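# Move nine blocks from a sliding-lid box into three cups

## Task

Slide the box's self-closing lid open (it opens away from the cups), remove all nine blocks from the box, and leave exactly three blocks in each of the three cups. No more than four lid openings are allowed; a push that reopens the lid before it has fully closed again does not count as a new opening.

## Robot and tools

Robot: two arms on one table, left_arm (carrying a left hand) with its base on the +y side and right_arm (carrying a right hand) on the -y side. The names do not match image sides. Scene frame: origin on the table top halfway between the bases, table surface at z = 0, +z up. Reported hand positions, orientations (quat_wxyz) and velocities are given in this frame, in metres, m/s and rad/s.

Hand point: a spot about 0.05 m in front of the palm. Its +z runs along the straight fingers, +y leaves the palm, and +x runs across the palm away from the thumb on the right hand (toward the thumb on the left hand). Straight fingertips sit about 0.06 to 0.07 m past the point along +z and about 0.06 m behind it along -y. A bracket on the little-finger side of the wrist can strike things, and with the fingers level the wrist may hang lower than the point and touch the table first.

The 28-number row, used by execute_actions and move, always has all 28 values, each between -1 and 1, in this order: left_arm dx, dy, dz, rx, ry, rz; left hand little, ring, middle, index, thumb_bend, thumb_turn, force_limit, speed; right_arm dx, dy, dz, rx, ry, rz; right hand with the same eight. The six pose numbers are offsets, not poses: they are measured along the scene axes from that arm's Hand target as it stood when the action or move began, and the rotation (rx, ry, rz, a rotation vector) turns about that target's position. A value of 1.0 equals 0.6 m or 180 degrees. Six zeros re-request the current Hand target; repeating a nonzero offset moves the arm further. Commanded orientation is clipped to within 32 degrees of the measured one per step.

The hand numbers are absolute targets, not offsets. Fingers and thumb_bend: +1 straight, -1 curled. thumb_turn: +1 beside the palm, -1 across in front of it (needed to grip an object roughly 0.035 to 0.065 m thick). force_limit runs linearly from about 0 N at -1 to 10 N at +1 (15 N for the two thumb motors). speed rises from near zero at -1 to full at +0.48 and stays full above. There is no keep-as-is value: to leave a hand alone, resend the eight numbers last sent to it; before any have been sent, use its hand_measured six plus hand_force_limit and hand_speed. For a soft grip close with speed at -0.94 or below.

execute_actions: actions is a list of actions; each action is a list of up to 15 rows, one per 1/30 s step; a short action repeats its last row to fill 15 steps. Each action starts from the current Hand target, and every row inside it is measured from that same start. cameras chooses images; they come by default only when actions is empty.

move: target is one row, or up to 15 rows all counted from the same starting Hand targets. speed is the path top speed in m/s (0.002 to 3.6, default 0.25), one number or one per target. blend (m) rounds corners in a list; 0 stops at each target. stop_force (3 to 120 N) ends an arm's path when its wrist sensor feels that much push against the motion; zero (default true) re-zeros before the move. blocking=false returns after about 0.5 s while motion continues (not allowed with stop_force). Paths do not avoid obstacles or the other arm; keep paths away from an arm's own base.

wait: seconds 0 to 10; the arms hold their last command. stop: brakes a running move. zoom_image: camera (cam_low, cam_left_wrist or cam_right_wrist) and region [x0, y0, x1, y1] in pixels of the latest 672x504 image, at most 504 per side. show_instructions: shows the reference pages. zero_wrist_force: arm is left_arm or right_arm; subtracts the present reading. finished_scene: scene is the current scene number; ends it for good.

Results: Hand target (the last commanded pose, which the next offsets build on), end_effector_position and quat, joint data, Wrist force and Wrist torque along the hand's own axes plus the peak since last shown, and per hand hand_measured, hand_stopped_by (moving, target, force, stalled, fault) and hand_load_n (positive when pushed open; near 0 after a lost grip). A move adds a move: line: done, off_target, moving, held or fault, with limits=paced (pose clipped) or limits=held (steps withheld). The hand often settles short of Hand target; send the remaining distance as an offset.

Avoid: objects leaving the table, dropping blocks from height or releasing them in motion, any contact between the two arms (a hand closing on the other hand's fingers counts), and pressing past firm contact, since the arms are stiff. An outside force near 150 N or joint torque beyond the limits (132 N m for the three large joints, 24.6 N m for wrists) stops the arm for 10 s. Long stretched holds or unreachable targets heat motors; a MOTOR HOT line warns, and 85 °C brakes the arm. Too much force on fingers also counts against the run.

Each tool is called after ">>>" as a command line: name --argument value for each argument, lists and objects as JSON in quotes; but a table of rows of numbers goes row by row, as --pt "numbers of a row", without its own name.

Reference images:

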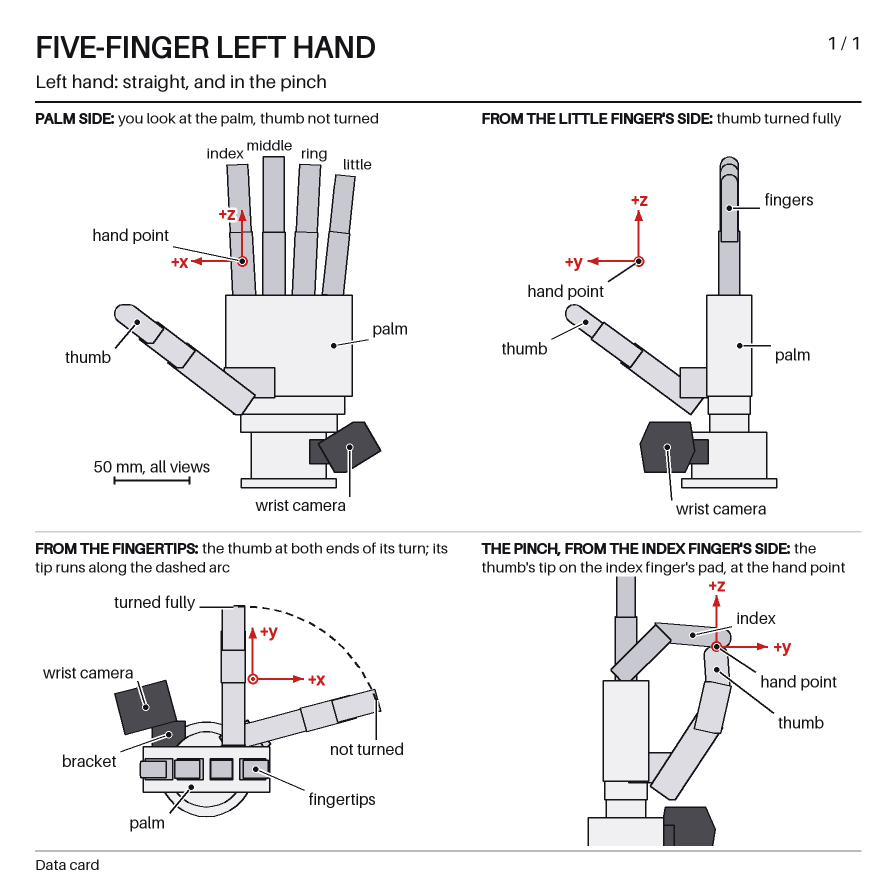

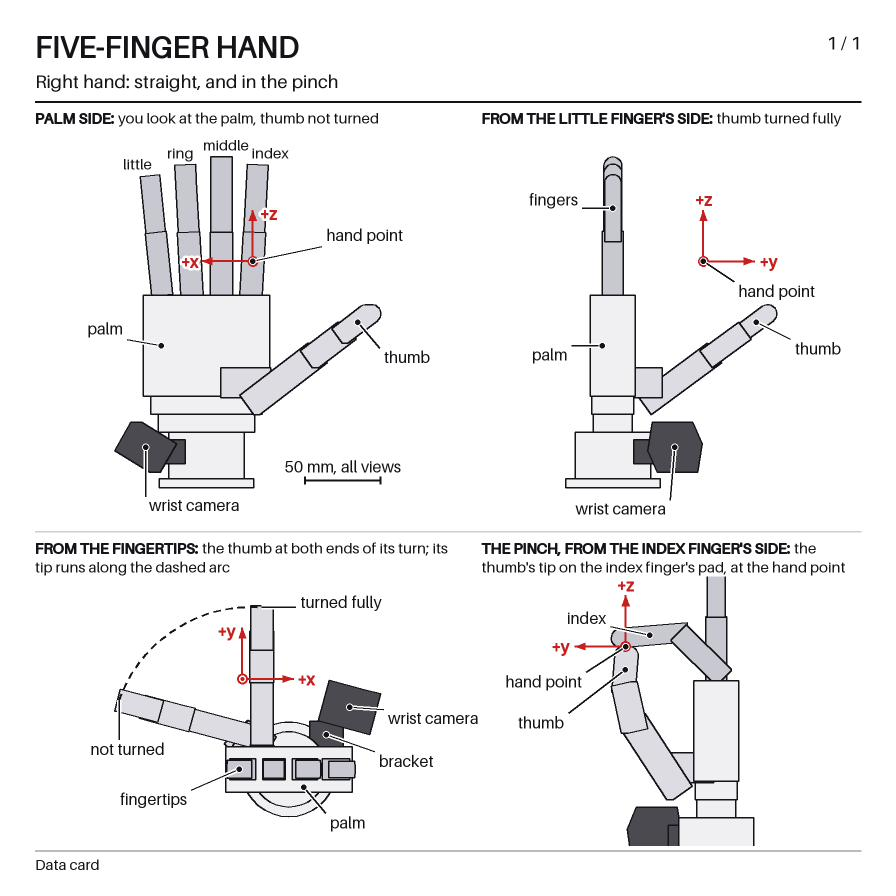

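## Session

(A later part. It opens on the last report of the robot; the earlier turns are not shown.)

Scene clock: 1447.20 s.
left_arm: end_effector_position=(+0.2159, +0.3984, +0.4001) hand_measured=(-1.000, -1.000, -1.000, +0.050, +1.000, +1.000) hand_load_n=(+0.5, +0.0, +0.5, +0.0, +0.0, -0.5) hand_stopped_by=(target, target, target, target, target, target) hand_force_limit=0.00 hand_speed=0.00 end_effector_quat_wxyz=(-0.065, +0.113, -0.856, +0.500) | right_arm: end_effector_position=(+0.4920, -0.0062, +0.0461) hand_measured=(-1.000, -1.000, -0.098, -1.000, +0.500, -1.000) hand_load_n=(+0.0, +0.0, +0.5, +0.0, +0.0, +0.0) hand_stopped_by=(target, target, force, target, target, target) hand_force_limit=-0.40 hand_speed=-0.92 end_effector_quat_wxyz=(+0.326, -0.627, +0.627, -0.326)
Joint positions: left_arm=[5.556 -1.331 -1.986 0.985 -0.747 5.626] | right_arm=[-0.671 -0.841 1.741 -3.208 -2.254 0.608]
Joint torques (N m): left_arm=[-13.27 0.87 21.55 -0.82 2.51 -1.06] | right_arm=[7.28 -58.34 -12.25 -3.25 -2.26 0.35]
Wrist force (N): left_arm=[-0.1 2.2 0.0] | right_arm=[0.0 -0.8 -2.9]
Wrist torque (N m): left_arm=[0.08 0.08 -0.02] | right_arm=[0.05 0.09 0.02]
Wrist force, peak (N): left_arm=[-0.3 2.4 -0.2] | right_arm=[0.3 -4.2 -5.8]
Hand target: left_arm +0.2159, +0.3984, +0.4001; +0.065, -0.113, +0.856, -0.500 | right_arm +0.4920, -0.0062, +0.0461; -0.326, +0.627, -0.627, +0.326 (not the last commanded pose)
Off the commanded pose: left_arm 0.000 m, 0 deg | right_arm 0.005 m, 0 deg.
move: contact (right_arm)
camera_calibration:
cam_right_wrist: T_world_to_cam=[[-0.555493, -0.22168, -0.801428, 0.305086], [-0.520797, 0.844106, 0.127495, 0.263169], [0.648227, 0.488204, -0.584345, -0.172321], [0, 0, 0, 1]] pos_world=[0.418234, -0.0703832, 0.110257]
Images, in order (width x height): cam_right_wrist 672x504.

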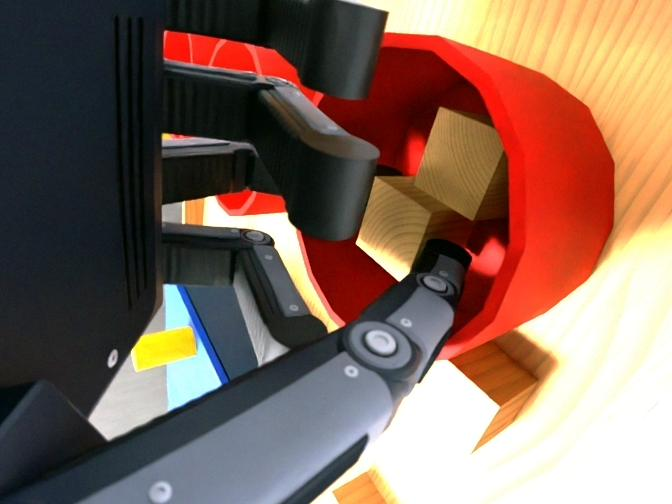

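>>> move --pt "0 0 0 0 0 0 -1 -1 -1 0.05 1 1 0 0 0 0 0.0025 0 0 0 -1 -1 -0.35 -1 0.5 -1 -0.4 -0.92" --pt "0 0 0 0 0 0 -1 -1 -1 0.05 1 1 0 0 -0.003 -0.01 0.0025 0 0 0 -1 -1 -0.35 -1 0.5 -1 -0.4 -0.92" --speed 0.02 --cameras '["cam_right_wrist"]'

Scene clock: 1450.97 s.
left_arm: end_effector_position=(+0.2159, +0.3984, +0.4001) hand_measured=(-1.000, -1.000, -1.000, +0.050, +1.000, +1.000) hand_load_n=(+0.0, +0.5, +0.0, +0.0, +0.0, +0.0) hand_stopped_by=(target, target, target, target, target, target) hand_force_limit=0.00 hand_speed=0.00 end_effector_quat_wxyz=(-0.065, +0.113, -0.856, +0.500) | right_arm: end_effector_position=(+0.4902, -0.0123, +0.0477) hand_measured=(-1.000, -1.000, -0.098, -1.000, +0.500, -1.000) hand_load_n=(+0.0, +0.0, +0.5, +0.0, +0.5, +0.0) hand_stopped_by=(target, target, force, target, target, target) hand_force_limit=-0.40 hand_speed=-0.92 end_effector_quat_wxyz=(+0.326, -0.627, +0.627, -0.326) end_effector_velocity=(+0.001, +0.002, +0.003) end_effector_angular_velocity=(+0.004, -0.002, +0.001)
Joint positions: left_arm=[5.556 -1.331 -1.986 0.985 -0.747 5.626] | right_arm=[-0.675 -0.853 1.761 -3.219 -2.251 0.604]
Joint velocities: left_arm=[within noise] | right_arm=[0 -0.003 -0.005 0.003 0.001 0]
Joint torques (N m): left_arm=[-13.1 0.48 21.3 -0.85 2.44 -1.05] | right_arm=[1.49 -38.29 -25.19 -1.14 -0.14 -0.23]
Wrist force (N): left_arm=[-0.6 1.9 0.0] | right_arm=[-0.4 1.9 -1.2]
Wrist torque (N m): left_arm=[0.04 0.16 -0.04] | right_arm=[0.23 0.12 0.15]
Wrist force, peak (N): left_arm=[-0.2 2.4 0.1] | right_arm=[-0.1 -0.7 -3.2]
Hand target: left_arm +0.2159, +0.3984, +0.4001; +0.065, -0.113, +0.856, -0.500 | right_arm +0.4902, -0.0122, +0.0476; -0.326, +0.627, -0.627, +0.326
Off the commanded pose: left_arm 0.000 m, 0 deg | right_arm 0.000 m, 0 deg.
move: done
camera_calibration:
cam_right_wrist: T_world_to_cam=[[-0.55539, -0.221604, -0.801519, 0.30399], [-0.520827, 0.844084, 0.12752, 0.267184], [0.648291, 0.488277, -0.584213, -0.167277], [0, 0, 0, 1]] pos_world=[0.416434, -0.076483, 0.111857]
Images, in order (width x height): cam_right_wrist 672x504.

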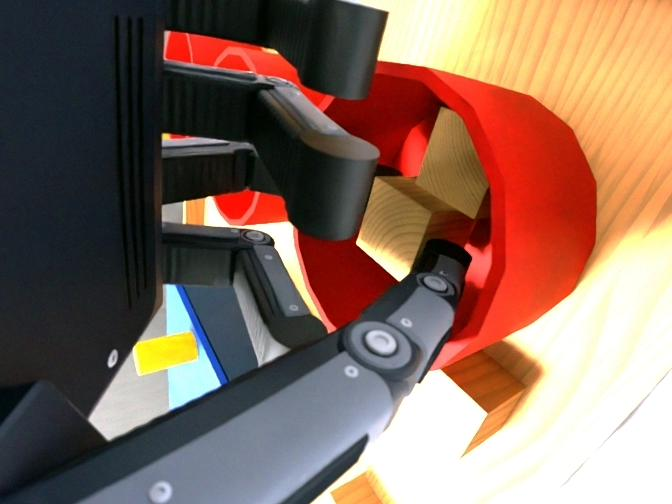

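>>> move --target '[0,0,0,0,0,0,-1,-1,-1,0.05,1,1,0,0, -0.0058,-0.0067,0,0,0,0,-1,-1,-0.35,-1,0.5,-1,-0.4,-0.92]' --speed 0.02 --cameras '["cam_right_wrist"]'

Scene clock: 1453.57 s.
left_arm: end_effector_position=(+0.2159, +0.3984, +0.4001) hand_measured=(-1.000, -1.000, -1.000, +0.050, +1.000, +1.000) hand_load_n=(+0.0, +0.0, +0.0, +0.0, +0.0, -0.5) hand_stopped_by=(target, target, target, target, target, target) hand_force_limit=0.00 hand_speed=0.00 end_effector_quat_wxyz=(-0.065, +0.113, -0.856, +0.500) | right_arm: end_effector_position=(+0.4866, -0.0163, +0.0476) hand_measured=(-1.000, -1.000, -0.098, -1.000, +0.500, -1.000) hand_load_n=(+0.0, +0.0, +0.0, +0.0, +0.0, +0.0) hand_stopped_by=(target, target, force, target, target, target) hand_force_limit=-0.40 hand_speed=-0.92 end_effector_quat_wxyz=(+0.326, -0.627, +0.627, -0.326)
Joint positions: left_arm=[5.556 -1.331 -1.986 0.985 -0.747 5.626] | right_arm=[-0.675 -0.861 1.778 -3.228 -2.251 0.604]
Joint torques (N m): left_arm=[-13.06 0.18 21.91 -0.94 2.33 -1] | right_arm=[7.87 -46.16 -22.38 -1.96 -2.77 1.21]
Wrist force (N): left_arm=[-0.2 1.9 -0.1] | right_arm=[0.0 1.5 -1.1]
Wrist torque (N m): left_arm=[0.04 0.09 -0.02] | right_arm=[0.18 0.06 0.16]
Wrist force, peak (N): left_arm=[-0.4 2.4 -0.1] | right_arm=[-0.3 2.4 -1.3]
Hand target: left_arm +0.2159, +0.3984, +0.4001; +0.065, -0.113, +0.856, -0.500 | right_arm +0.4867, -0.0162, +0.0476; -0.326, +0.627, -0.627, +0.326
Off the commanded pose: left_arm 0.000 m, 0 deg | right_arm 0.000 m, 0 deg.
move: done
camera_calibration:
cam_right_wrist: T_world_to_cam=[[-0.555493, -0.22168, -0.801428, 0.301105], [-0.520797, 0.844106, 0.127495, 0.268743], [0.648227, 0.488204, -0.584345, -0.163078], [0, 0, 0, 1]] pos_world=[0.412934, -0.0804832, 0.111757]
Images, in order (width x height): cam_right_wrist 672x504.

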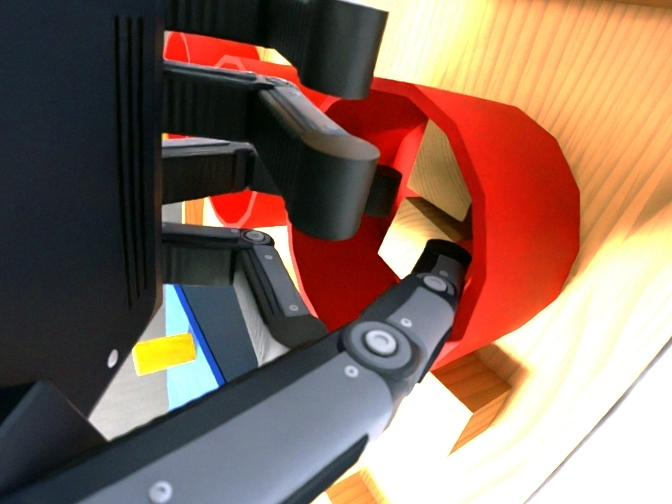

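>>> zoom_image --camera "cam_right_wrist" --region '[340, 90, 600, 320]'

Scaled by 1.938.

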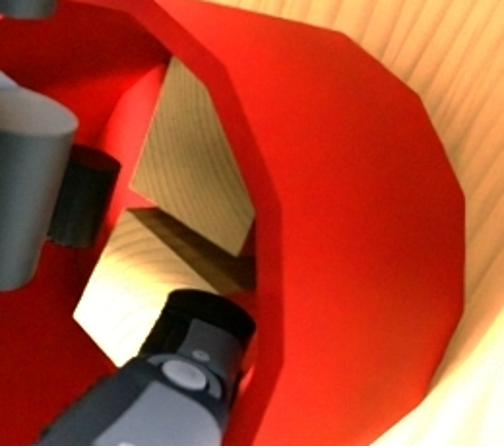

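>>> move --pt "0 0 0 0 0 0 -1 -1 -1 0.05 1 1 0 0 0 0 0.03 0 0 0 -1 -1 -0.35 -1 0.5 -1 -0.4 -0.92" --pt "0 0 0 0 0 0 -1 -1 -1 0.05 1 1 0 0 0 0.02 0.12 0 0 0 -1 -1 -0.35 -1 0.5 -1 -0.4 -0.92" --speed 0.06 --cameras '["cam_right_wrist"]'

Scene clock: 1462.90 s.
left_arm: end_effector_position=(+0.2159, +0.3984, +0.4001) hand_measured=(-1.000, -1.000, -1.000, +0.050, +1.000, +1.000) hand_load_n=(+0.0, +0.0, +0.0, +0.0, +0.0, +0.0) hand_stopped_by=(target, target, target, target, target, target) hand_force_limit=0.00 hand_speed=0.00 end_effector_quat_wxyz=(-0.065, +0.113, -0.856, +0.500) | right_arm: end_effector_position=(+0.4867, -0.0041, +0.1199) hand_measured=(-1.000, -1.000, -0.098, -1.000, +0.500, -1.000) hand_load_n=(+0.0, +0.0, +0.0, +0.0, +0.0, +0.0) hand_stopped_by=(target, target, force, target, target, target) hand_force_limit=-0.40 hand_speed=-0.92 end_effector_quat_wxyz=(+0.327, -0.627, +0.627, -0.326) end_effector_velocity=(+0.000, -0.001, -0.003) end_effector_angular_velocity=(-0.001, +0.000, +0.000)
Joint positions: left_arm=[5.556 -1.331 -1.986 0.985 -0.747 5.626] | right_arm=[-0.662 -0.972 1.723 -3.054 -2.26 0.616]
Joint velocities: left_arm=[within noise] | right_arm=[0 0.003 0.003 -0.005 0 0]
Joint torques (N m): left_arm=[-13.6 0.94 22.22 -0.84 2.44 -1.04] | right_arm=[-3.06 -34.41 -6.63 -3.95 -1.7 -0.01]
Wrist force (N): left_arm=[-0.2 2.3 0.0] | right_arm=[-0.2 1.5 -1.7]
Wrist torque (N m): left_arm=[0.09 0.09 -0.03] | right_arm=[0.19 0.12 -0.05]
Wrist force, peak (N): left_arm=[-0.1 2.5 -0.1] | right_arm=[-0.3 2.4 -1.1]
Hand target: left_arm +0.2159, +0.3984, +0.4001; +0.065, -0.113, +0.856, -0.500 | right_arm +0.4867, -0.0042, +0.1196; -0.326, +0.627, -0.627, +0.326
Off the commanded pose: left_arm 0.000 m, 0 deg | right_arm 0.000 m, 0 deg.
move: done
camera_calibration:
cam_right_wrist: T_world_to_cam=[[-0.555199, -0.22139, -0.801711, 0.361703], [-0.520897, 0.84402, 0.127656, 0.249232], [0.648398, 0.488484, -0.58392, -0.126918], [0, 0, 0, 1]] pos_world=[0.412935, -0.0682821, 0.184055]
Images, in order (width x height): cam_right_wrist 672x504.

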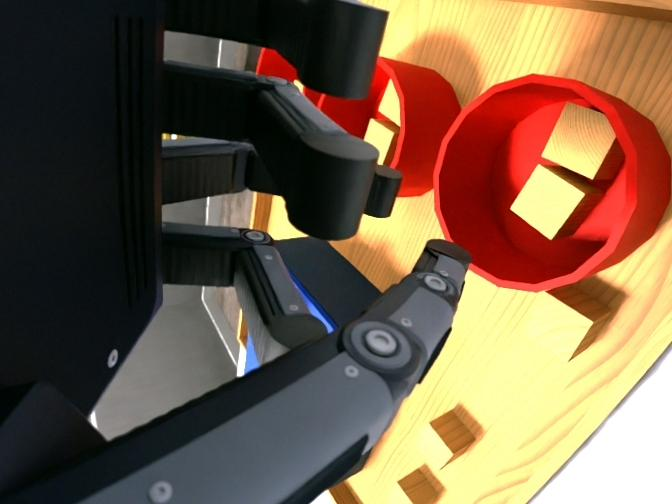

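>>> move --target '[0,0,0,0,0,0,-1,-1,-1,0.05,1,1,0,0, -0.094,0.0403,0.0173,-0.0738,-0.0307,0.4947,-1,-1,0.08,-1,0.5,-1,-0.4,0]' --speed 0.3 --cameras '["cam_right_wrist"]'

Scene clock: 1472.00 s.
left_arm: end_effector_position=(+0.2159, +0.3984, +0.4001) hand_measured=(-1.000, -1.000, -1.000, +0.050, +1.000, +1.000) hand_load_n=(+0.0, +0.0, +0.0, +0.0, +0.0, +0.0) hand_stopped_by=(target, target, target, target, target, target) hand_force_limit=0.00 hand_speed=0.00 end_effector_quat_wxyz=(-0.065, +0.113, -0.856, +0.500) | right_arm: end_effector_position=(+0.4304, +0.0199, +0.1301) hand_measured=(-1.000, -1.000, +0.080, -1.000, +0.500, -1.000) hand_load_n=(+0.0, +0.0, +0.0, +0.0, +0.0, +0.0) hand_stopped_by=(target, target, target, target, target, target) hand_force_limit=-0.40 hand_speed=0.00 end_effector_quat_wxyz=(-0.420, +0.901, +0.044, +0.095)
Joint positions: left_arm=[5.556 -1.331 -1.986 0.985 -0.747 5.626] | right_arm=[-0.903 -1.063 1.794 -3.039 -1.013 -0.799]
Joint torques (N m): left_arm=[-12.76 0.7 21.68 -0.84 2.4 -1.01] | right_arm=[8.45 -43.54 -7.17 -1.74 0.96 -1.16]
Wrist force (N): left_arm=[0.2 2.0 0.1] | right_arm=[-0.6 1.4 -1.3]
Wrist torque (N m): left_arm=[0.05 0.04 0.00] | right_arm=[0.17 0.06 -0.07]
Wrist force, peak (N): left_arm=[-0.1 2.6 0.1] | right_arm=[-0.1 1.9 -1.9]
Hand target: left_arm +0.2159, +0.3984, +0.4001; +0.065, -0.113, +0.856, -0.500 | right_arm +0.4303, +0.0200, +0.1300; -0.420, +0.901, +0.044, +0.095
Off the commanded pose: left_arm 0.000 m, 0 deg | right_arm 0.000 m, 0 deg.
move: done
camera_calibration:
cam_right_wrist: T_world_to_cam=[[0.372687, -0.622817, -0.687897, -0.0622431], [-0.861727, -0.507316, -0.00754384, 0.389629], [-0.344283, 0.595591, -0.725769, 0.347404], [0, 0, 0, 1]] pos_world=[0.478556, -0.0480116, 0.212257]
Images, in order (width x height): cam_right_wrist 672x504.

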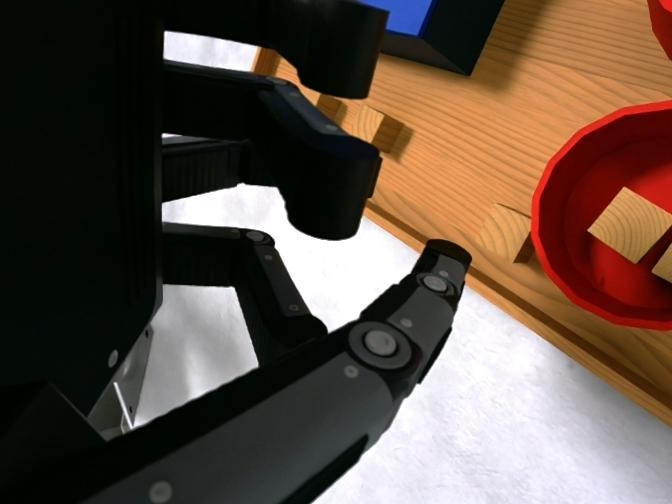

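>>> zoom_image --camera "cam_right_wrist" --region '[450, 90, 672, 330]'

Scaled by 2.100.

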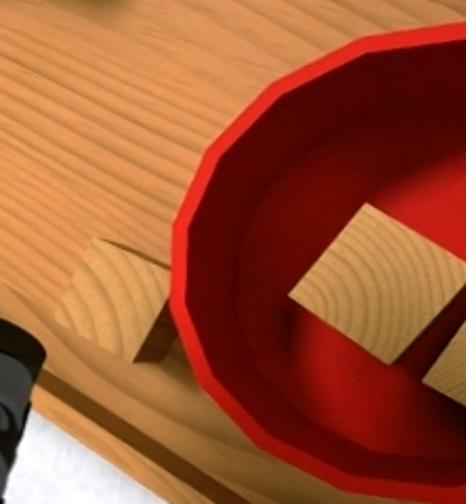

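>>> move --target '[0,0,0,0,0,0,-1,-1,-1,0.05,1,1,0,0, -0.0172,0.0022,-0.1,0,0,0,-1,-1,0.08,-1,0.5,-1,-0.4,0]' --speed 0.12

>>> move --target '[0,0,0,0,0,0,-1,-1,-1,0.05,1,1,0,0, 0,0,-0.0625,0,0,0,-1,-1,0.08,-1,0.5,-1,-0.4,0]' --speed 0.015 --stop_force 3 --cameras '["cam_right_wrist"]'

Scene clock: 1506.70 s.
left_arm: end_effector_position=(+0.2159, +0.3984, +0.4001) hand_measured=(-1.000, -1.000, -1.000, +0.050, +1.000, +1.000) hand_load_n=(+0.0, +0.0, +0.0, +0.0, +0.0, -0.5) hand_stopped_by=(target, target, target, target, target, target) hand_force_limit=0.00 hand_speed=0.00 end_effector_quat_wxyz=(-0.065, +0.113, -0.856, +0.500) | right_arm: end_effector_position=(+0.4199, +0.0213, +0.0699) hand_measured=(-1.000, -1.000, +0.080, -1.000, +0.500, -1.000) hand_load_n=(+0.0, +0.0, +0.0, +0.5, +0.0, +0.0) hand_stopped_by=(target, target, target, target, target, target) hand_force_limit=-0.40 hand_speed=0.00 end_effector_quat_wxyz=(-0.420, +0.901, +0.044, +0.095)
Joint positions: left_arm=[5.556 -1.331 -1.986 0.985 -0.747 5.626] | right_arm=[-0.89 -0.966 1.84 -3.186 -1.022 -0.788]
Joint torques (N m): left_arm=[-12.67 1.04 21.85 -0.81 2.46 -0.97] | right_arm=[-6.51 -49.97 -23.73 -3.25 2.12 -0.92]
Wrist force (N): left_arm=[-0.1 2.1 0.1] | right_arm=[-0.7 1.4 -1.1]
Wrist torque (N m): left_arm=[0.06 0.09 -0.02] | right_arm=[0.16 0.07 -0.08]
Wrist force, peak (N): left_arm=[-0.3 2.5 0.1] | right_arm=[-1.2 2.6 -0.5]
Hand target: left_arm +0.2159, +0.3984, +0.4001; +0.065, -0.113, +0.856, -0.500 | right_arm +0.4200, +0.0213, +0.0700; -0.420, +0.901, +0.044, +0.095
Off the commanded pose: left_arm 0.000 m, 0 deg | right_arm 0.000 m, 0 deg.
move: done

Scene clock: 1510.27 s.
left_arm: end_effector_position=(+0.2159, +0.3984, +0.4001) hand_measured=(-1.000, -1.000, -1.000, +0.050, +1.000, +1.000) hand_load_n=(+0.0, +0.0, +0.0, +0.0, +0.0, +0.0) hand_stopped_by=(target, target, target, target, target, target) hand_force_limit=0.00 hand_speed=0.00 end_effector_quat_wxyz=(-0.065, +0.113, -0.856, +0.500) | right_arm: end_effector_position=(+0.4200, +0.0213, +0.0325) hand_measured=(-1.000, -1.000, +0.080, -1.000, +0.500, -1.000) hand_load_n=(+0.0, +0.0, +0.0, +0.0, +0.0, +0.0) hand_stopped_by=(target, target, target, target, target, target) hand_force_limit=-0.40 hand_speed=0.00 end_effector_quat_wxyz=(-0.420, +0.901, +0.044, +0.095)
Joint positions: left_arm=[5.556 -1.331 -1.986 0.985 -0.747 5.626] | right_arm=[-0.89 -0.894 1.847 -3.266 -1.021 -0.788]
Joint torques (N m): left_arm=[-12.61 1.06 22.09 -0.79 2.36 -1.11] | right_arm=[-6.98 -56.82 -7.88 -1.28 2.19 -0.06]
Wrist force (N): left_arm=[-0.3 2.0 0.2] | right_arm=[-0.6 1.4 -1.4]
Wrist torque (N m): left_arm=[0.03 0.12 -0.04] | right_arm=[0.17 0.07 -0.06]
Wrist force, peak (N): left_arm=[-0.6 2.5 0.1] | right_arm=[-0.9 1.7 -1.4]
Hand target: left_arm +0.2159, +0.3984, +0.4001; +0.065, -0.113, +0.856, -0.500 | right_arm +0.4200, +0.0213, +0.0325; -0.420, +0.901, +0.044, +0.095
Off the commanded pose: left_arm 0.000 m, 0 deg | right_arm 0.000 m, 0 deg.
move: done
camera_calibration:
cam_right_wrist: T_world_to_cam=[[0.37275, -0.622817, -0.687864, -0.124667], [-0.861553, -0.507616, -0.00725756, 0.380513], [-0.34465, 0.595336, -0.725804, 0.272317], [0, 0, 0, 1]] pos_world=[0.468156, -0.0466102, 0.114656]
Images, in order (width x height): cam_right_wrist 672x504.

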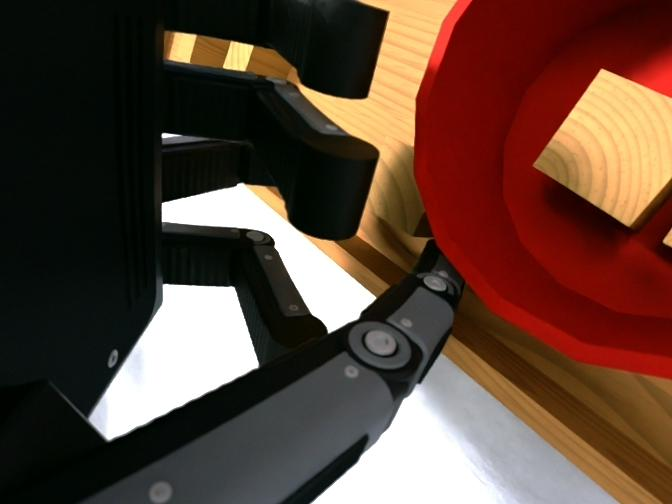

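>>> move --target '[0,0,0,0,0,0,-1,-1,-1,0.05,1,1,0,0, 0.0167,0,0,0,0,0,-1,-1,0.08,-1,0.5,-1,-0.4,0]' --speed 0.015 --stop_force 5 --cameras '["cam_right_wrist"]'

Scene clock: 1514.27 s.
left_arm: end_effector_position=(+0.2159, +0.3984, +0.4001) hand_measured=(-1.000, -1.000, -1.000, +0.050, +1.000, +1.000) hand_load_n=(+0.0, +0.0, +0.0, +0.0, +0.0, +0.0) hand_stopped_by=(target, target, target, target, target, target) hand_force_limit=0.00 hand_speed=0.00 end_effector_quat_wxyz=(-0.065, +0.113, -0.856, +0.500) | right_arm: end_effector_position=(+0.4300, +0.0213, +0.0325) hand_measured=(-1.000, -1.000, +0.080, -1.000, +0.500, -1.000) hand_load_n=(+0.0, +0.0, +0.0, +0.0, +0.0, +0.0) hand_stopped_by=(target, target, target, target, target, target) hand_force_limit=-0.40 hand_speed=0.00 end_effector_quat_wxyz=(-0.420, +0.901, +0.044, +0.095)
Joint positions: left_arm=[5.556 -1.331 -1.986 0.985 -0.747 5.626] | right_arm=[-0.9 -0.886 1.828 -3.25 -1.014 -0.798]
Joint torques (N m): left_arm=[-12.77 0.31 21.6 -0.94 2.32 -1.04] | right_arm=[8.02 -58.09 -3.94 -4.3 -1.49 0.74]
Wrist force (N): left_arm=[-0.4 2.1 0.4] | right_arm=[-0.5 1.4 -1.1]
Wrist torque (N m): left_arm=[0.04 0.14 -0.04] | right_arm=[0.17 0.04 0.14]
Wrist force, peak (N): left_arm=[-0.1 2.4 0.1] | right_arm=[-0.6 1.9 -1.1]
Hand target: left_arm +0.2159, +0.3984, +0.4001; +0.065, -0.113, +0.856, -0.500 | right_arm +0.4300, +0.0213, +0.0325; -0.420, +0.901, +0.044, +0.095
Off the commanded pose: left_arm 0.000 m, 0 deg | right_arm 0.000 m, 0 deg.
move: done
camera_calibration:
cam_right_wrist: T_world_to_cam=[[0.37269, -0.622852, -0.687864, -0.128436], [-0.861579, -0.507573, -0.00720849, 0.389137], [-0.344651, 0.595336, -0.725804, 0.275691], [0, 0, 0, 1]] pos_world=[0.478156, -0.0466105, 0.114556]
Images, in order (width x height): cam_right_wrist 672x504.

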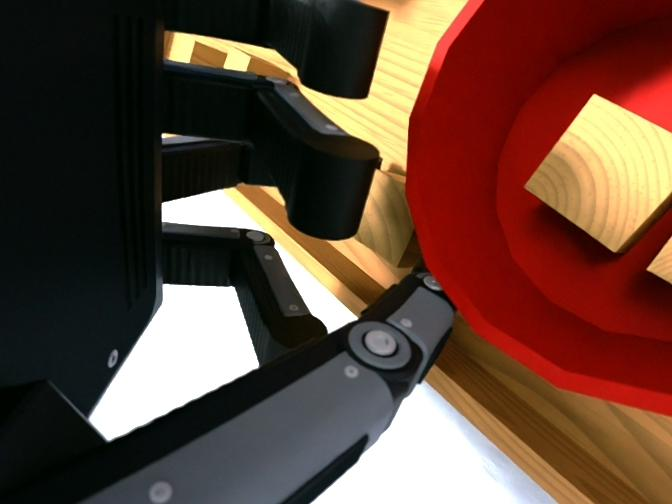

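>>> move --target '[0,0,0,0,0,0,-1,-1,-1,0.05,1,1,0,0, 0,0,0,0,0,0,-1,-1,-0.35,-1,0.5,-1,-0.4,-0.92]' --speed 0.02 --cameras '["cam_right_wrist"]'

Scene clock: 1517.47 s.
left_arm: end_effector_position=(+0.2159, +0.3984, +0.4001) hand_measured=(-1.000, -1.000, -1.000, +0.050, +1.000, +1.000) hand_load_n=(+0.0, +0.0, +0.0, +0.0, +0.0, -0.5) hand_stopped_by=(target, target, target, target, target, target) hand_force_limit=0.00 hand_speed=0.00 end_effector_quat_wxyz=(-0.065, +0.113, -0.856, +0.500) | right_arm: end_effector_position=(+0.4300, +0.0213, +0.0325) hand_measured=(-1.000, -1.000, -0.106, -1.000, +0.500, -1.000) hand_load_n=(+0.0, +0.0, +5.5, +0.5, +4.0, +1.5) hand_stopped_by=(target, target, force, target, target, target) hand_force_limit=-0.40 hand_speed=-0.92 end_effector_quat_wxyz=(-0.420, +0.901, +0.044, +0.095)
Joint positions: left_arm=[5.556 -1.331 -1.986 0.985 -0.747 5.626] | right_arm=[-0.9 -0.886 1.828 -3.25 -1.014 -0.798]
Joint torques (N m): left_arm=[-12.86 0.51 21.75 -0.87 2.32 -0.99] | right_arm=[7.54 -55.86 -2.99 -3.47 -1.46 0.66]
Wrist force (N): left_arm=[-0.4 2.0 0.2] | right_arm=[-0.4 1.1 -1.6]
Wrist torque (N m): left_arm=[0.04 0.14 -0.02] | right_arm=[0.19 0.07 0.13]
Wrist force, peak (N): left_arm=[-0.4 2.4 0.3] | right_arm=[-0.7 1.5 -1.5]
Hand target: left_arm +0.2159, +0.3984, +0.4001; +0.065, -0.113, +0.856, -0.500 | right_arm +0.4300, +0.0213, +0.0325; -0.420, +0.901, +0.044, +0.095
Off the commanded pose: left_arm 0.000 m, 0 deg | right_arm 0.000 m, 0 deg.
move: done
camera_calibration:
cam_right_wrist: T_world_to_cam=[[0.372726, -0.622775, -0.687914, -0.128375], [-0.861553, -0.507615, -0.00725835, 0.389129], [-0.344676, 0.59538, -0.725755, 0.275772], [0, 0, 0, 1]] pos_world=[0.478156, -0.0466101, 0.114656]
Images, in order (width x height): cam_right_wrist 672x504.

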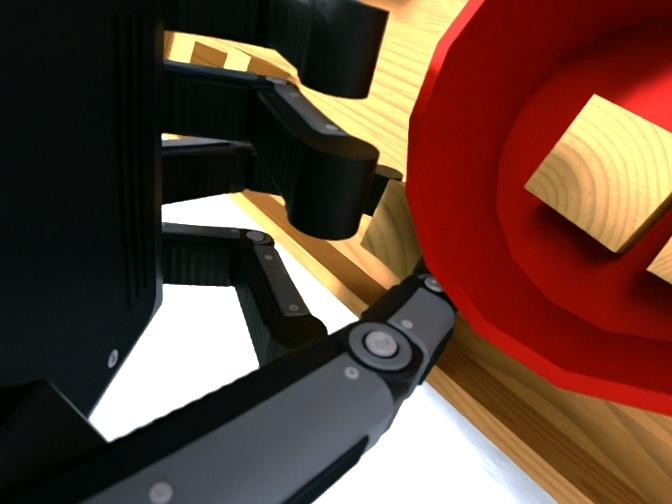

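>>> move --pt "0 0 0 0 0 0 -1 -1 -1 0.05 1 1 0 0 -0.006 0.033 0.008 0 0 0 -1 -1 -0.35 -1 0.5 -1 -0.4 -0.92" --pt "0 0 0 0 0 0 -1 -1 -1 0.05 1 1 0 0 -0.006 0.033 0.17 0 0 0 -1 -1 -0.35 -1 0.5 -1 -0.4 -0.92" --speed '[0.04,0.12]' --blend '[0.005,0]' --cameras '["cam_right_wrist"]'

Scene clock: 1522.77 s.
left_arm: end_effector_position=(+0.2159, +0.3984, +0.4001) hand_measured=(-1.000, -1.000, -1.000, +0.050, +1.000, +1.000) hand_load_n=(+0.0, +0.0, +0.0, +0.0, +0.0, +0.0) hand_stopped_by=(target, target, target, target, target, target) hand_force_limit=0.00 hand_speed=0.00 end_effector_quat_wxyz=(-0.065, +0.113, -0.856, +0.500) | right_arm: end_effector_position=(+0.4264, +0.0411, +0.1346) hand_measured=(-1.000, -1.000, -0.106, -1.000, +0.500, -1.000) hand_load_n=(+0.0, +0.0, +5.5, +0.0, +4.0, +1.5) hand_stopped_by=(target, target, force, target, target, target) hand_force_limit=-0.40 hand_speed=-0.92 end_effector_quat_wxyz=(-0.420, +0.901, +0.044, +0.095)
Joint positions: left_arm=[5.556 -1.331 -1.986 0.985 -0.747 5.626] | right_arm=[-0.87 -1.04 1.744 -3.026 -1.035 -0.771]
Joint torques (N m): left_arm=[-13.1 0.43 22.07 -0.9 2.43 -1.04] | right_arm=[-6.66 -37.95 -6.41 -2.74 2.12 -1.09]
Wrist force (N): left_arm=[0.0 2.1 0.2] | right_arm=[-1.0 1.3 -1.1]
Wrist torque (N m): left_arm=[0.05 0.08 -0.01] | right_arm=[0.15 0.11 0.01]
Wrist force, peak (N): left_arm=[-0.1 2.5 0.2] | right_arm=[-1.3 2.6 0.3]
Hand target: left_arm +0.2159, +0.3984, +0.4001; +0.065, -0.113, +0.856, -0.500 | right_arm +0.4264, +0.0411, +0.1345; -0.420, +0.901, +0.044, +0.095
Off the commanded pose: left_arm 0.000 m, 0 deg | right_arm 0.000 m, 0 deg.
move: done
camera_calibration:
cam_right_wrist: T_world_to_cam=[[0.372897, -0.622655, -0.68793, -0.0445402], [-0.861524, -0.507661, -0.00750328, 0.396858], [-0.344564, 0.595467, -0.725738, 0.336788], [0, 0, 0, 1]] pos_world=[0.474557, -0.0268096, 0.216757]
Images, in order (width x height): cam_right_wrist 672x504.

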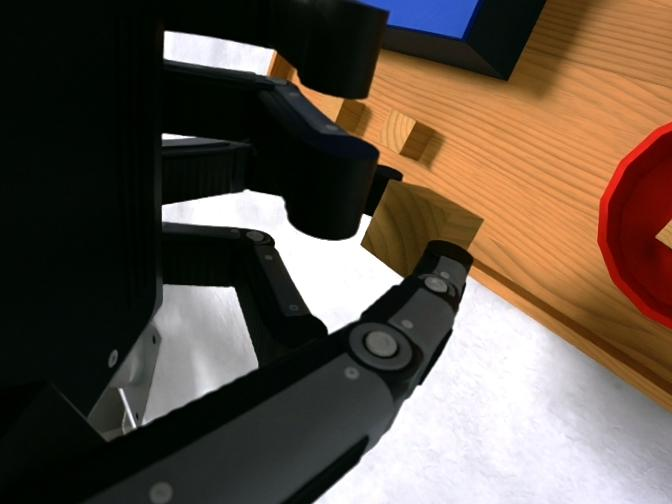

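>>> move --target '[0,0,0,0,0,0,-1,-1,-1,0.05,1,1,0,0, 0.087,-0.105,-0.03,0,0,0,-1,-1,-0.35,-1,0.5,-1,-0.4,-0.92]' --speed 0.15 --cameras '["cam_right_wrist"]'

>>> zoom_image --camera "cam_right_wrist" --region '[360, 0, 672, 300]'

Scene clock: 1527.63 s.
left_arm: end_effector_position=(+0.2159, +0.3984, +0.4001) hand_measured=(-1.000, -1.000, -1.000, +0.050, +1.000, +1.000) hand_load_n=(+0.0, +0.0, +0.0, +0.0, +0.0, -0.5) hand_stopped_by=(target, target, target, target, target, target) hand_force_limit=0.00 hand_speed=0.00 end_effector_quat_wxyz=(-0.065, +0.113, -0.856, +0.500) | right_arm: end_effector_position=(+0.4785, -0.0219, +0.1164) hand_measured=(-1.000, -1.000, -0.106, -1.000, +0.500, -1.000) hand_load_n=(+0.0, +0.0, +5.0, +0.0, +4.0, +1.5) hand_stopped_by=(target, target, force, target, target, target) hand_force_limit=-0.40 hand_speed=-0.92 end_effector_quat_wxyz=(-0.420, +0.901, +0.044, +0.095)
Joint positions: left_arm=[5.556 -1.331 -1.986 0.985 -0.747 5.626] | right_arm=[-1.01 -1.05 1.805 -3.006 -0.943 -0.898]
Joint torques (N m): left_arm=[-12.9 0.82 21.84 -0.86 2.36 -1.09] | right_arm=[-5.14 -52.61 -26.09 -4.12 -0.89 -0.29]
Wrist force (N): left_arm=[-0.3 1.8 0.0] | right_arm=[-1.0 1.5 -1.4]
Wrist torque (N m): left_arm=[0.02 0.13 -0.03] | right_arm=[0.21 0.15 -0.10]
Wrist force, peak (N): left_arm=[-0.2 2.6 0.2] | right_arm=[-0.2 2.6 -1.9]
Hand target: left_arm +0.2159, +0.3984, +0.4001; +0.065, -0.113, +0.856, -0.500 | right_arm +0.4786, -0.0219, +0.1165; -0.420, +0.901, +0.044, +0.095
Off the commanded pose: left_arm 0.000 m, 0 deg | right_arm 0.000 m, 0 deg.
move: done
camera_calibration:
cam_right_wrist: T_world_to_cam=[[0.372594, -0.622823, -0.687942, -0.11557], [-0.861574, -0.507582, -0.00709871, 0.409576], [-0.344766, 0.595358, -0.725731, 0.37914], [0, 0, 0, 1]] pos_world=[0.526656, -0.0898104, 0.198555]
Images, in order (width x height): cam_right_wrist 672x504.

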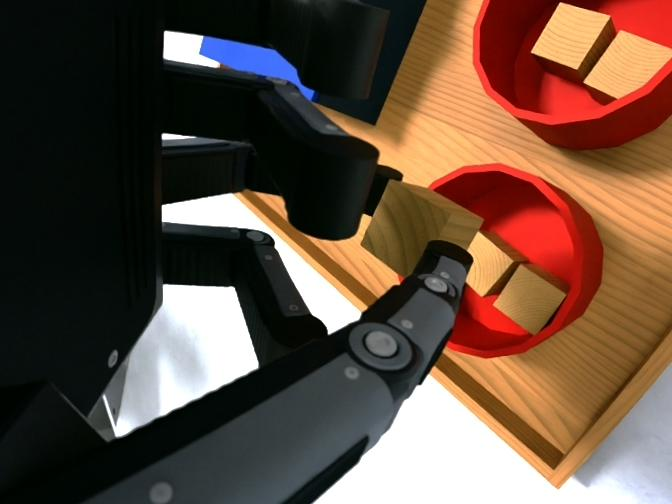

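Scaled by 1.615.

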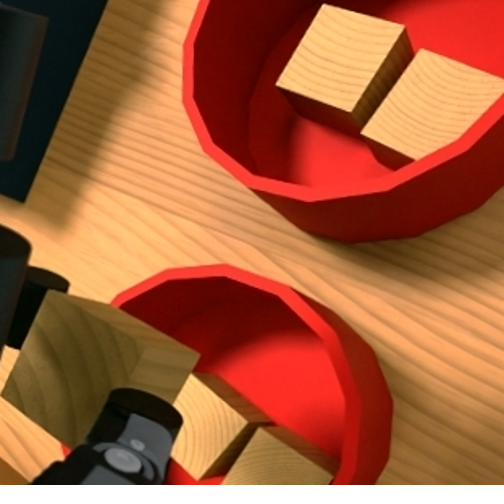

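>>> zoom_image --camera "cam_right_wrist" --region '[390, 150, 620, 370]'

Scaled by 2.191.

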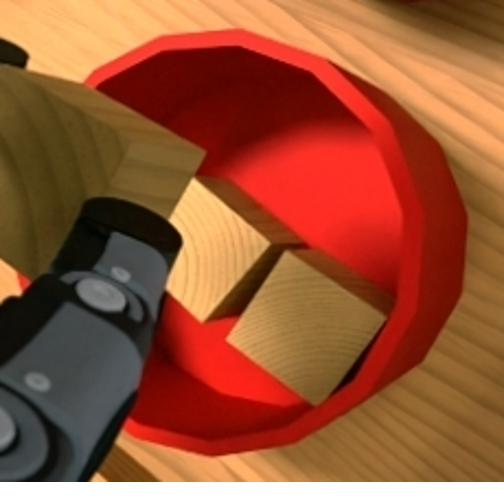

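>>> move --target '[0,0,0,0,0,0,-1,-1,-1,0.05,1,1,0,0, 0.0163,0.0023,-0.07,0,0,0,-1,-1,-0.35,-1,0.5,-1,-0.4,-0.92]' --speed 0.1 --cameras '["cam_right_wrist"]'

>>> zoom_image --camera "cam_right_wrist" --region '[340, 100, 620, 380]'

Scene clock: 1561.47 s.
left_arm: end_effector_position=(+0.2159, +0.3984, +0.4001) hand_measured=(-1.000, -1.000, -1.000, +0.050, +1.000, +1.000) hand_load_n=(+0.0, +0.5, +0.0, +0.0, +0.0, -0.5) hand_stopped_by=(target, target, target, target, target, target) hand_force_limit=0.00 hand_speed=0.00 end_effector_quat_wxyz=(-0.065, +0.113, -0.856, +0.500) | right_arm: end_effector_position=(+0.4885, -0.0206, +0.0745) hand_measured=(-1.000, -1.000, -0.106, -1.000, +0.500, -1.000) hand_load_n=(+0.5, +0.0, +5.0, +0.0, +4.0, +1.5) hand_stopped_by=(target, target, force, target, target, target) hand_force_limit=-0.40 hand_speed=-0.92 end_effector_quat_wxyz=(-0.420, +0.901, +0.044, +0.095)
Joint positions: left_arm=[5.556 -1.331 -1.986 0.985 -0.747 5.626] | right_arm=[-1.017 -0.964 1.8 -3.084 -0.938 -0.904]
Joint torques (N m): left_arm=[-12.95 0.51 21.78 -0.78 2.46 -1.02] | right_arm=[5.26 -56.51 -16.4 -1.01 1.11 0.61]
Wrist force (N): left_arm=[-0.2 2.2 -0.2] | right_arm=[-1.1 1.5 -1.6]
Wrist torque (N m): left_arm=[0.09 0.10 -0.03] | right_arm=[0.21 0.16 0.09]
Wrist force, peak (N): left_arm=[-0.2 2.5 0.0] | right_arm=[-1.1 1.8 -1.7]
Hand target: left_arm +0.2159, +0.3984, +0.4001; +0.065, -0.113, +0.856, -0.500 | right_arm +0.4884, -0.0205, +0.0745; -0.420, +0.901, +0.044, +0.095
Off the commanded pose: left_arm 0.000 m, 0 deg | right_arm 0.000 m, 0 deg.
move: done
camera_calibration:
cam_right_wrist: T_world_to_cam=[[0.372766, -0.622781, -0.687888, -0.147408], [-0.861571, -0.507583, -0.00734298, 0.418592], [-0.344587, 0.595402, -0.72578, 0.351322], [0, 0, 0, 1]] pos_world=[0.536656, -0.0885103, 0.156656]
Images, in order (width x height): cam_right_wrist 672x504.

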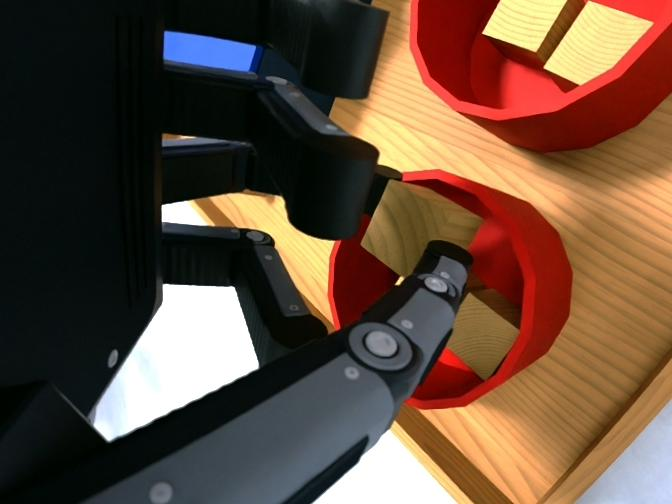

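Scaled by 1.800.

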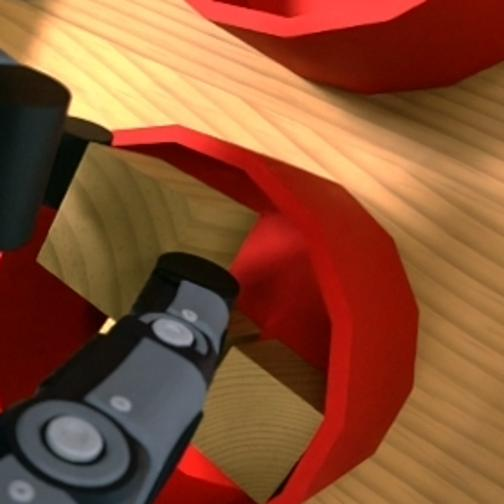

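>>> move --target '[0,0,0,0,0,0,-1,-1,-1,0.05,1,1,0,0, 0,0,-0.06,0,0,0,-1,-1,-0.35,-1,0.5,-1,-0.4,-0.92]' --speed 0.012 --stop_force 3 --cameras '["cam_right_wrist"]'

>>> zoom_image --camera "cam_right_wrist" --region '[300, 100, 620, 420]'

Scene clock: 1566.63 s.
left_arm: end_effector_position=(+0.2159, +0.3984, +0.4001) hand_measured=(-1.000, -1.000, -1.000, +0.050, +1.000, +1.000) hand_load_n=(+0.0, +0.0, +0.0, +0.0, +0.0, -0.5) hand_stopped_by=(target, target, target, target, target, target) hand_force_limit=0.00 hand_speed=0.00 end_effector_quat_wxyz=(-0.065, +0.113, -0.856, +0.500) | right_arm: end_effector_position=(+0.4884, -0.0205, +0.0647) hand_measured=(-1.000, -1.000, -0.106, -1.000, +0.500, -1.000) hand_load_n=(+0.0, +0.0, +4.5, +0.0, +4.5, +1.5) hand_stopped_by=(target, target, force, target, target, target) hand_force_limit=-0.40 hand_speed=-0.92 end_effector_quat_wxyz=(-0.420, +0.901, +0.044, +0.095)
Joint positions: left_arm=[5.556 -1.331 -1.986 0.985 -0.747 5.626] | right_arm=[-1.017 -0.947 1.803 -3.104 -0.939 -0.904]
Joint torques (N m): left_arm=[-13.26 0.66 21.55 -0.85 2.4 -1.15] | right_arm=[8.01 -54.6 -23.93 -3.37 -1.27 -0.1]
Wrist force (N): left_arm=[0.0 2.1 0.1] | right_arm=[-0.3 -1.8 -3.2]
Wrist torque (N m): left_arm=[0.07 0.08 -0.01] | right_arm=[0.13 0.18 0.00]
Wrist force, peak (N): left_arm=[0.0 2.6 -0.1] | right_arm=[0.2 -5.5 -5.1]
Hand target: left_arm +0.2159, +0.3984, +0.4001; +0.065, -0.113, +0.856, -0.500 | right_arm +0.4884, -0.0205, +0.0647; -0.420, +0.901, +0.044, +0.095 (not the last commanded pose)
Off the commanded pose: left_arm 0.000 m, 0 deg | right_arm 0.026 m, 0 deg.
move: contact (right_arm)
camera_calibration:
cam_right_wrist: T_world_to_cam=[[0.37275, -0.622817, -0.687864, -0.15411], [-0.861553, -0.507616, -0.00725756, 0.418408], [-0.34465, 0.595336, -0.725804, 0.344206], [0, 0, 0, 1]] pos_world=[0.536556, -0.0885102, 0.146856]
Images, in order (width x height): cam_right_wrist 672x504.

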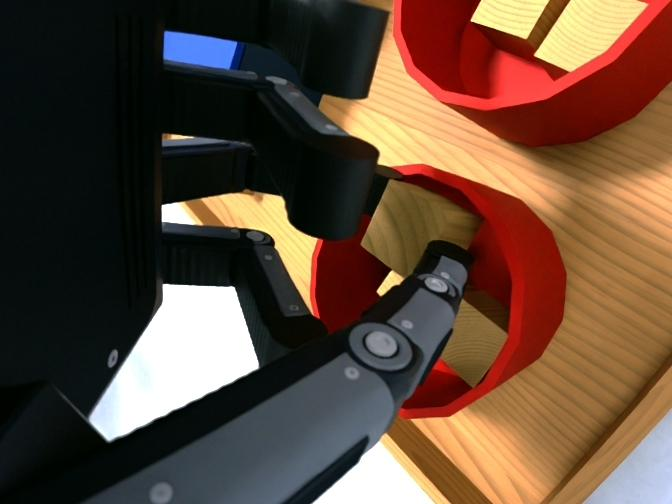

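Scaled by 1.575.

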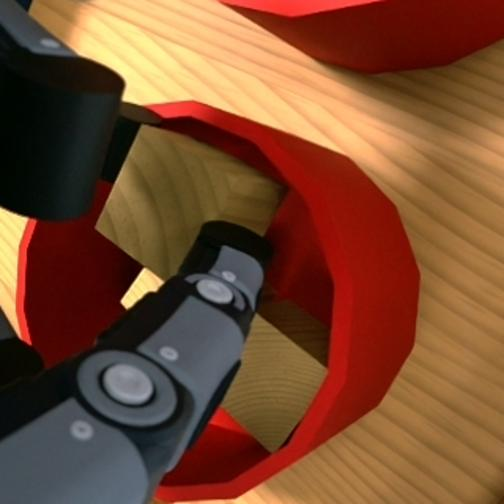

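>>> move --pt "0 0 0 0 0 0 -1 -1 -1 0.05 1 1 0 0 0 0 0.009 0 0 0 -1 -1 -0.35 -1 0.5 -1 -0.4 -0.92" --pt "0 0 0 0 0 0 -1 -1 -1 0.05 1 1 0 0 -0.0017 -0.0075 0.009 0 0 0 -1 -1 -0.35 -1 0.5 -1 -0.4 -0.92" --speed 0.05

>>> move --target '[0,0,0,0,0,0,-1,-1,-1,0.05,1,1,0,0, 0,0,-0.053,0,0,0,-1,-1,-0.35,-1,0.5,-1,-0.4,-0.92]' --speed 0.012 --stop_force 3 --cameras '["cam_right_wrist"]'

>>> zoom_image --camera "cam_right_wrist" --region '[300, 100, 620, 420]'

Scene clock: 1586.40 s.
left_arm: end_effector_position=(+0.2159, +0.3984, +0.4001) hand_measured=(-1.000, -1.000, -1.000, +0.050, +1.000, +1.000) hand_load_n=(+0.0, +0.0, +0.0, +0.5, +0.0, -0.5) hand_stopped_by=(target, target, target, target, target, target) hand_force_limit=0.00 hand_speed=0.00 end_effector_quat_wxyz=(-0.065, +0.113, -0.856, +0.500) | right_arm: end_effector_position=(+0.4874, -0.0251, +0.0703) hand_measured=(-1.000, -1.000, -0.106, -1.000, +0.500, -1.000) hand_load_n=(+0.0, +0.0, +5.0, +0.0, +4.5, +1.5) hand_stopped_by=(target, target, force, target, target, target) hand_force_limit=-0.40 hand_speed=-0.92 end_effector_quat_wxyz=(-0.420, +0.901, +0.044, +0.095) end_effector_velocity=(+0.001, +0.002, +0.001) end_effector_angular_velocity=(+0.003, -0.001, +0.001)
Joint positions: left_arm=[5.556 -1.331 -1.986 0.985 -0.747 5.626] | right_arm=[-1.023 -0.964 1.815 -3.095 -0.935 -0.91]
Joint velocities: left_arm=[within noise] | right_arm=[0.001 0.002 -0.005 0 0.001 0.001]
Joint torques (N m): left_arm=[-12.87 1.24 22.28 -0.88 2.29 -0.99] | right_arm=[7.94 -33.87 -24.96 -1.66 -0.84 1.14]
Wrist force (N): left_arm=[-0.3 1.8 0.4] | right_arm=[-0.8 1.3 -1.6]
Wrist torque (N m): left_arm=[0.01 0.12 -0.02] | right_arm=[0.19 0.12 0.08]
Wrist force, peak (N): left_arm=[-0.4 2.5 0.0] | right_arm=[-0.1 -2.0 -3.5]
Hand target: left_arm +0.2159, +0.3984, +0.4001; +0.065, -0.113, +0.856, -0.500 | right_arm +0.4874, -0.0250, +0.0701; -0.420, +0.901, +0.044, +0.095
Off the commanded pose: left_arm 0.000 m, 0 deg | right_arm 0.000 m, 0 deg.
move: done

Scene clock: 1589.80 s.
left_arm: end_effector_position=(+0.2159, +0.3984, +0.4001) hand_measured=(-1.000, -1.000, -1.000, +0.050, +1.000, +1.000) hand_load_n=(+0.0, +0.0, +0.0, +0.0, +0.0, +0.0) hand_stopped_by=(target, target, target, target, target, target) hand_force_limit=0.00 hand_speed=0.00 end_effector_quat_wxyz=(-0.065, +0.113, -0.856, +0.500) | right_arm: end_effector_position=(+0.4873, -0.0251, +0.0414) hand_measured=(-1.000, -1.000, -0.106, -1.000, +0.500, -1.000) hand_load_n=(+0.0, +0.0, +5.5, +0.0, +4.0, +1.0) hand_stopped_by=(target, target, force, target, target, target) hand_force_limit=-0.40 hand_speed=-0.92 end_effector_quat_wxyz=(-0.420, +0.901, +0.044, +0.095)
Joint positions: left_arm=[5.556 -1.331 -1.986 0.985 -0.747 5.626] | right_arm=[-1.023 -0.91 1.822 -3.156 -0.935 -0.91]
Joint torques (N m): left_arm=[-12.57 0.79 21.6 -0.77 2.34 -0.99] | right_arm=[7.52 -56.17 -18.24 -3.15 -1.12 0.86]
Wrist force (N): left_arm=[0.0 1.9 0.3] | right_arm=[-0.4 0.0 -2.6]
Wrist torque (N m): left_arm=[0.01 0.09 -0.01] | right_arm=[0.13 0.08 0.02]
Wrist force, peak (N): left_arm=[-0.1 2.6 -0.2] | right_arm=[0.1 -3.7 -5.0]
Hand target: left_arm +0.2159, +0.3984, +0.4001; +0.065, -0.113, +0.856, -0.500 | right_arm +0.4874, -0.0250, +0.0414; -0.420, +0.901, +0.044, +0.095 (not the last commanded pose)
Off the commanded pose: left_arm 0.000 m, 0 deg | right_arm 0.003 m, 0 deg.
move: contact (right_arm)
camera_calibration:
cam_right_wrist: T_world_to_cam=[[0.37269, -0.622852, -0.687864, -0.172501], [-0.861579, -0.507573, -0.00720849, 0.415019], [-0.344651, 0.595336, -0.725804, 0.329596], [0, 0, 0, 1]] pos_world=[0.535456, -0.0930105, 0.123556]
Images, in order (width x height): cam_right_wrist 672x504.

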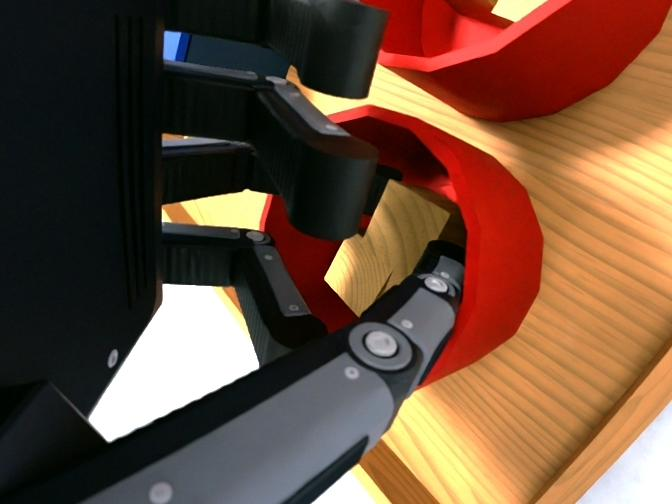

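Scaled by 1.575.

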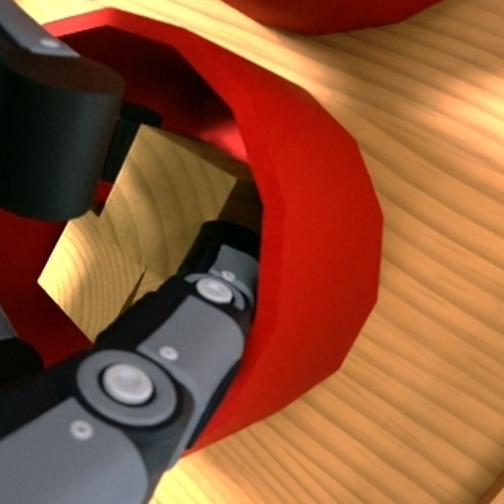

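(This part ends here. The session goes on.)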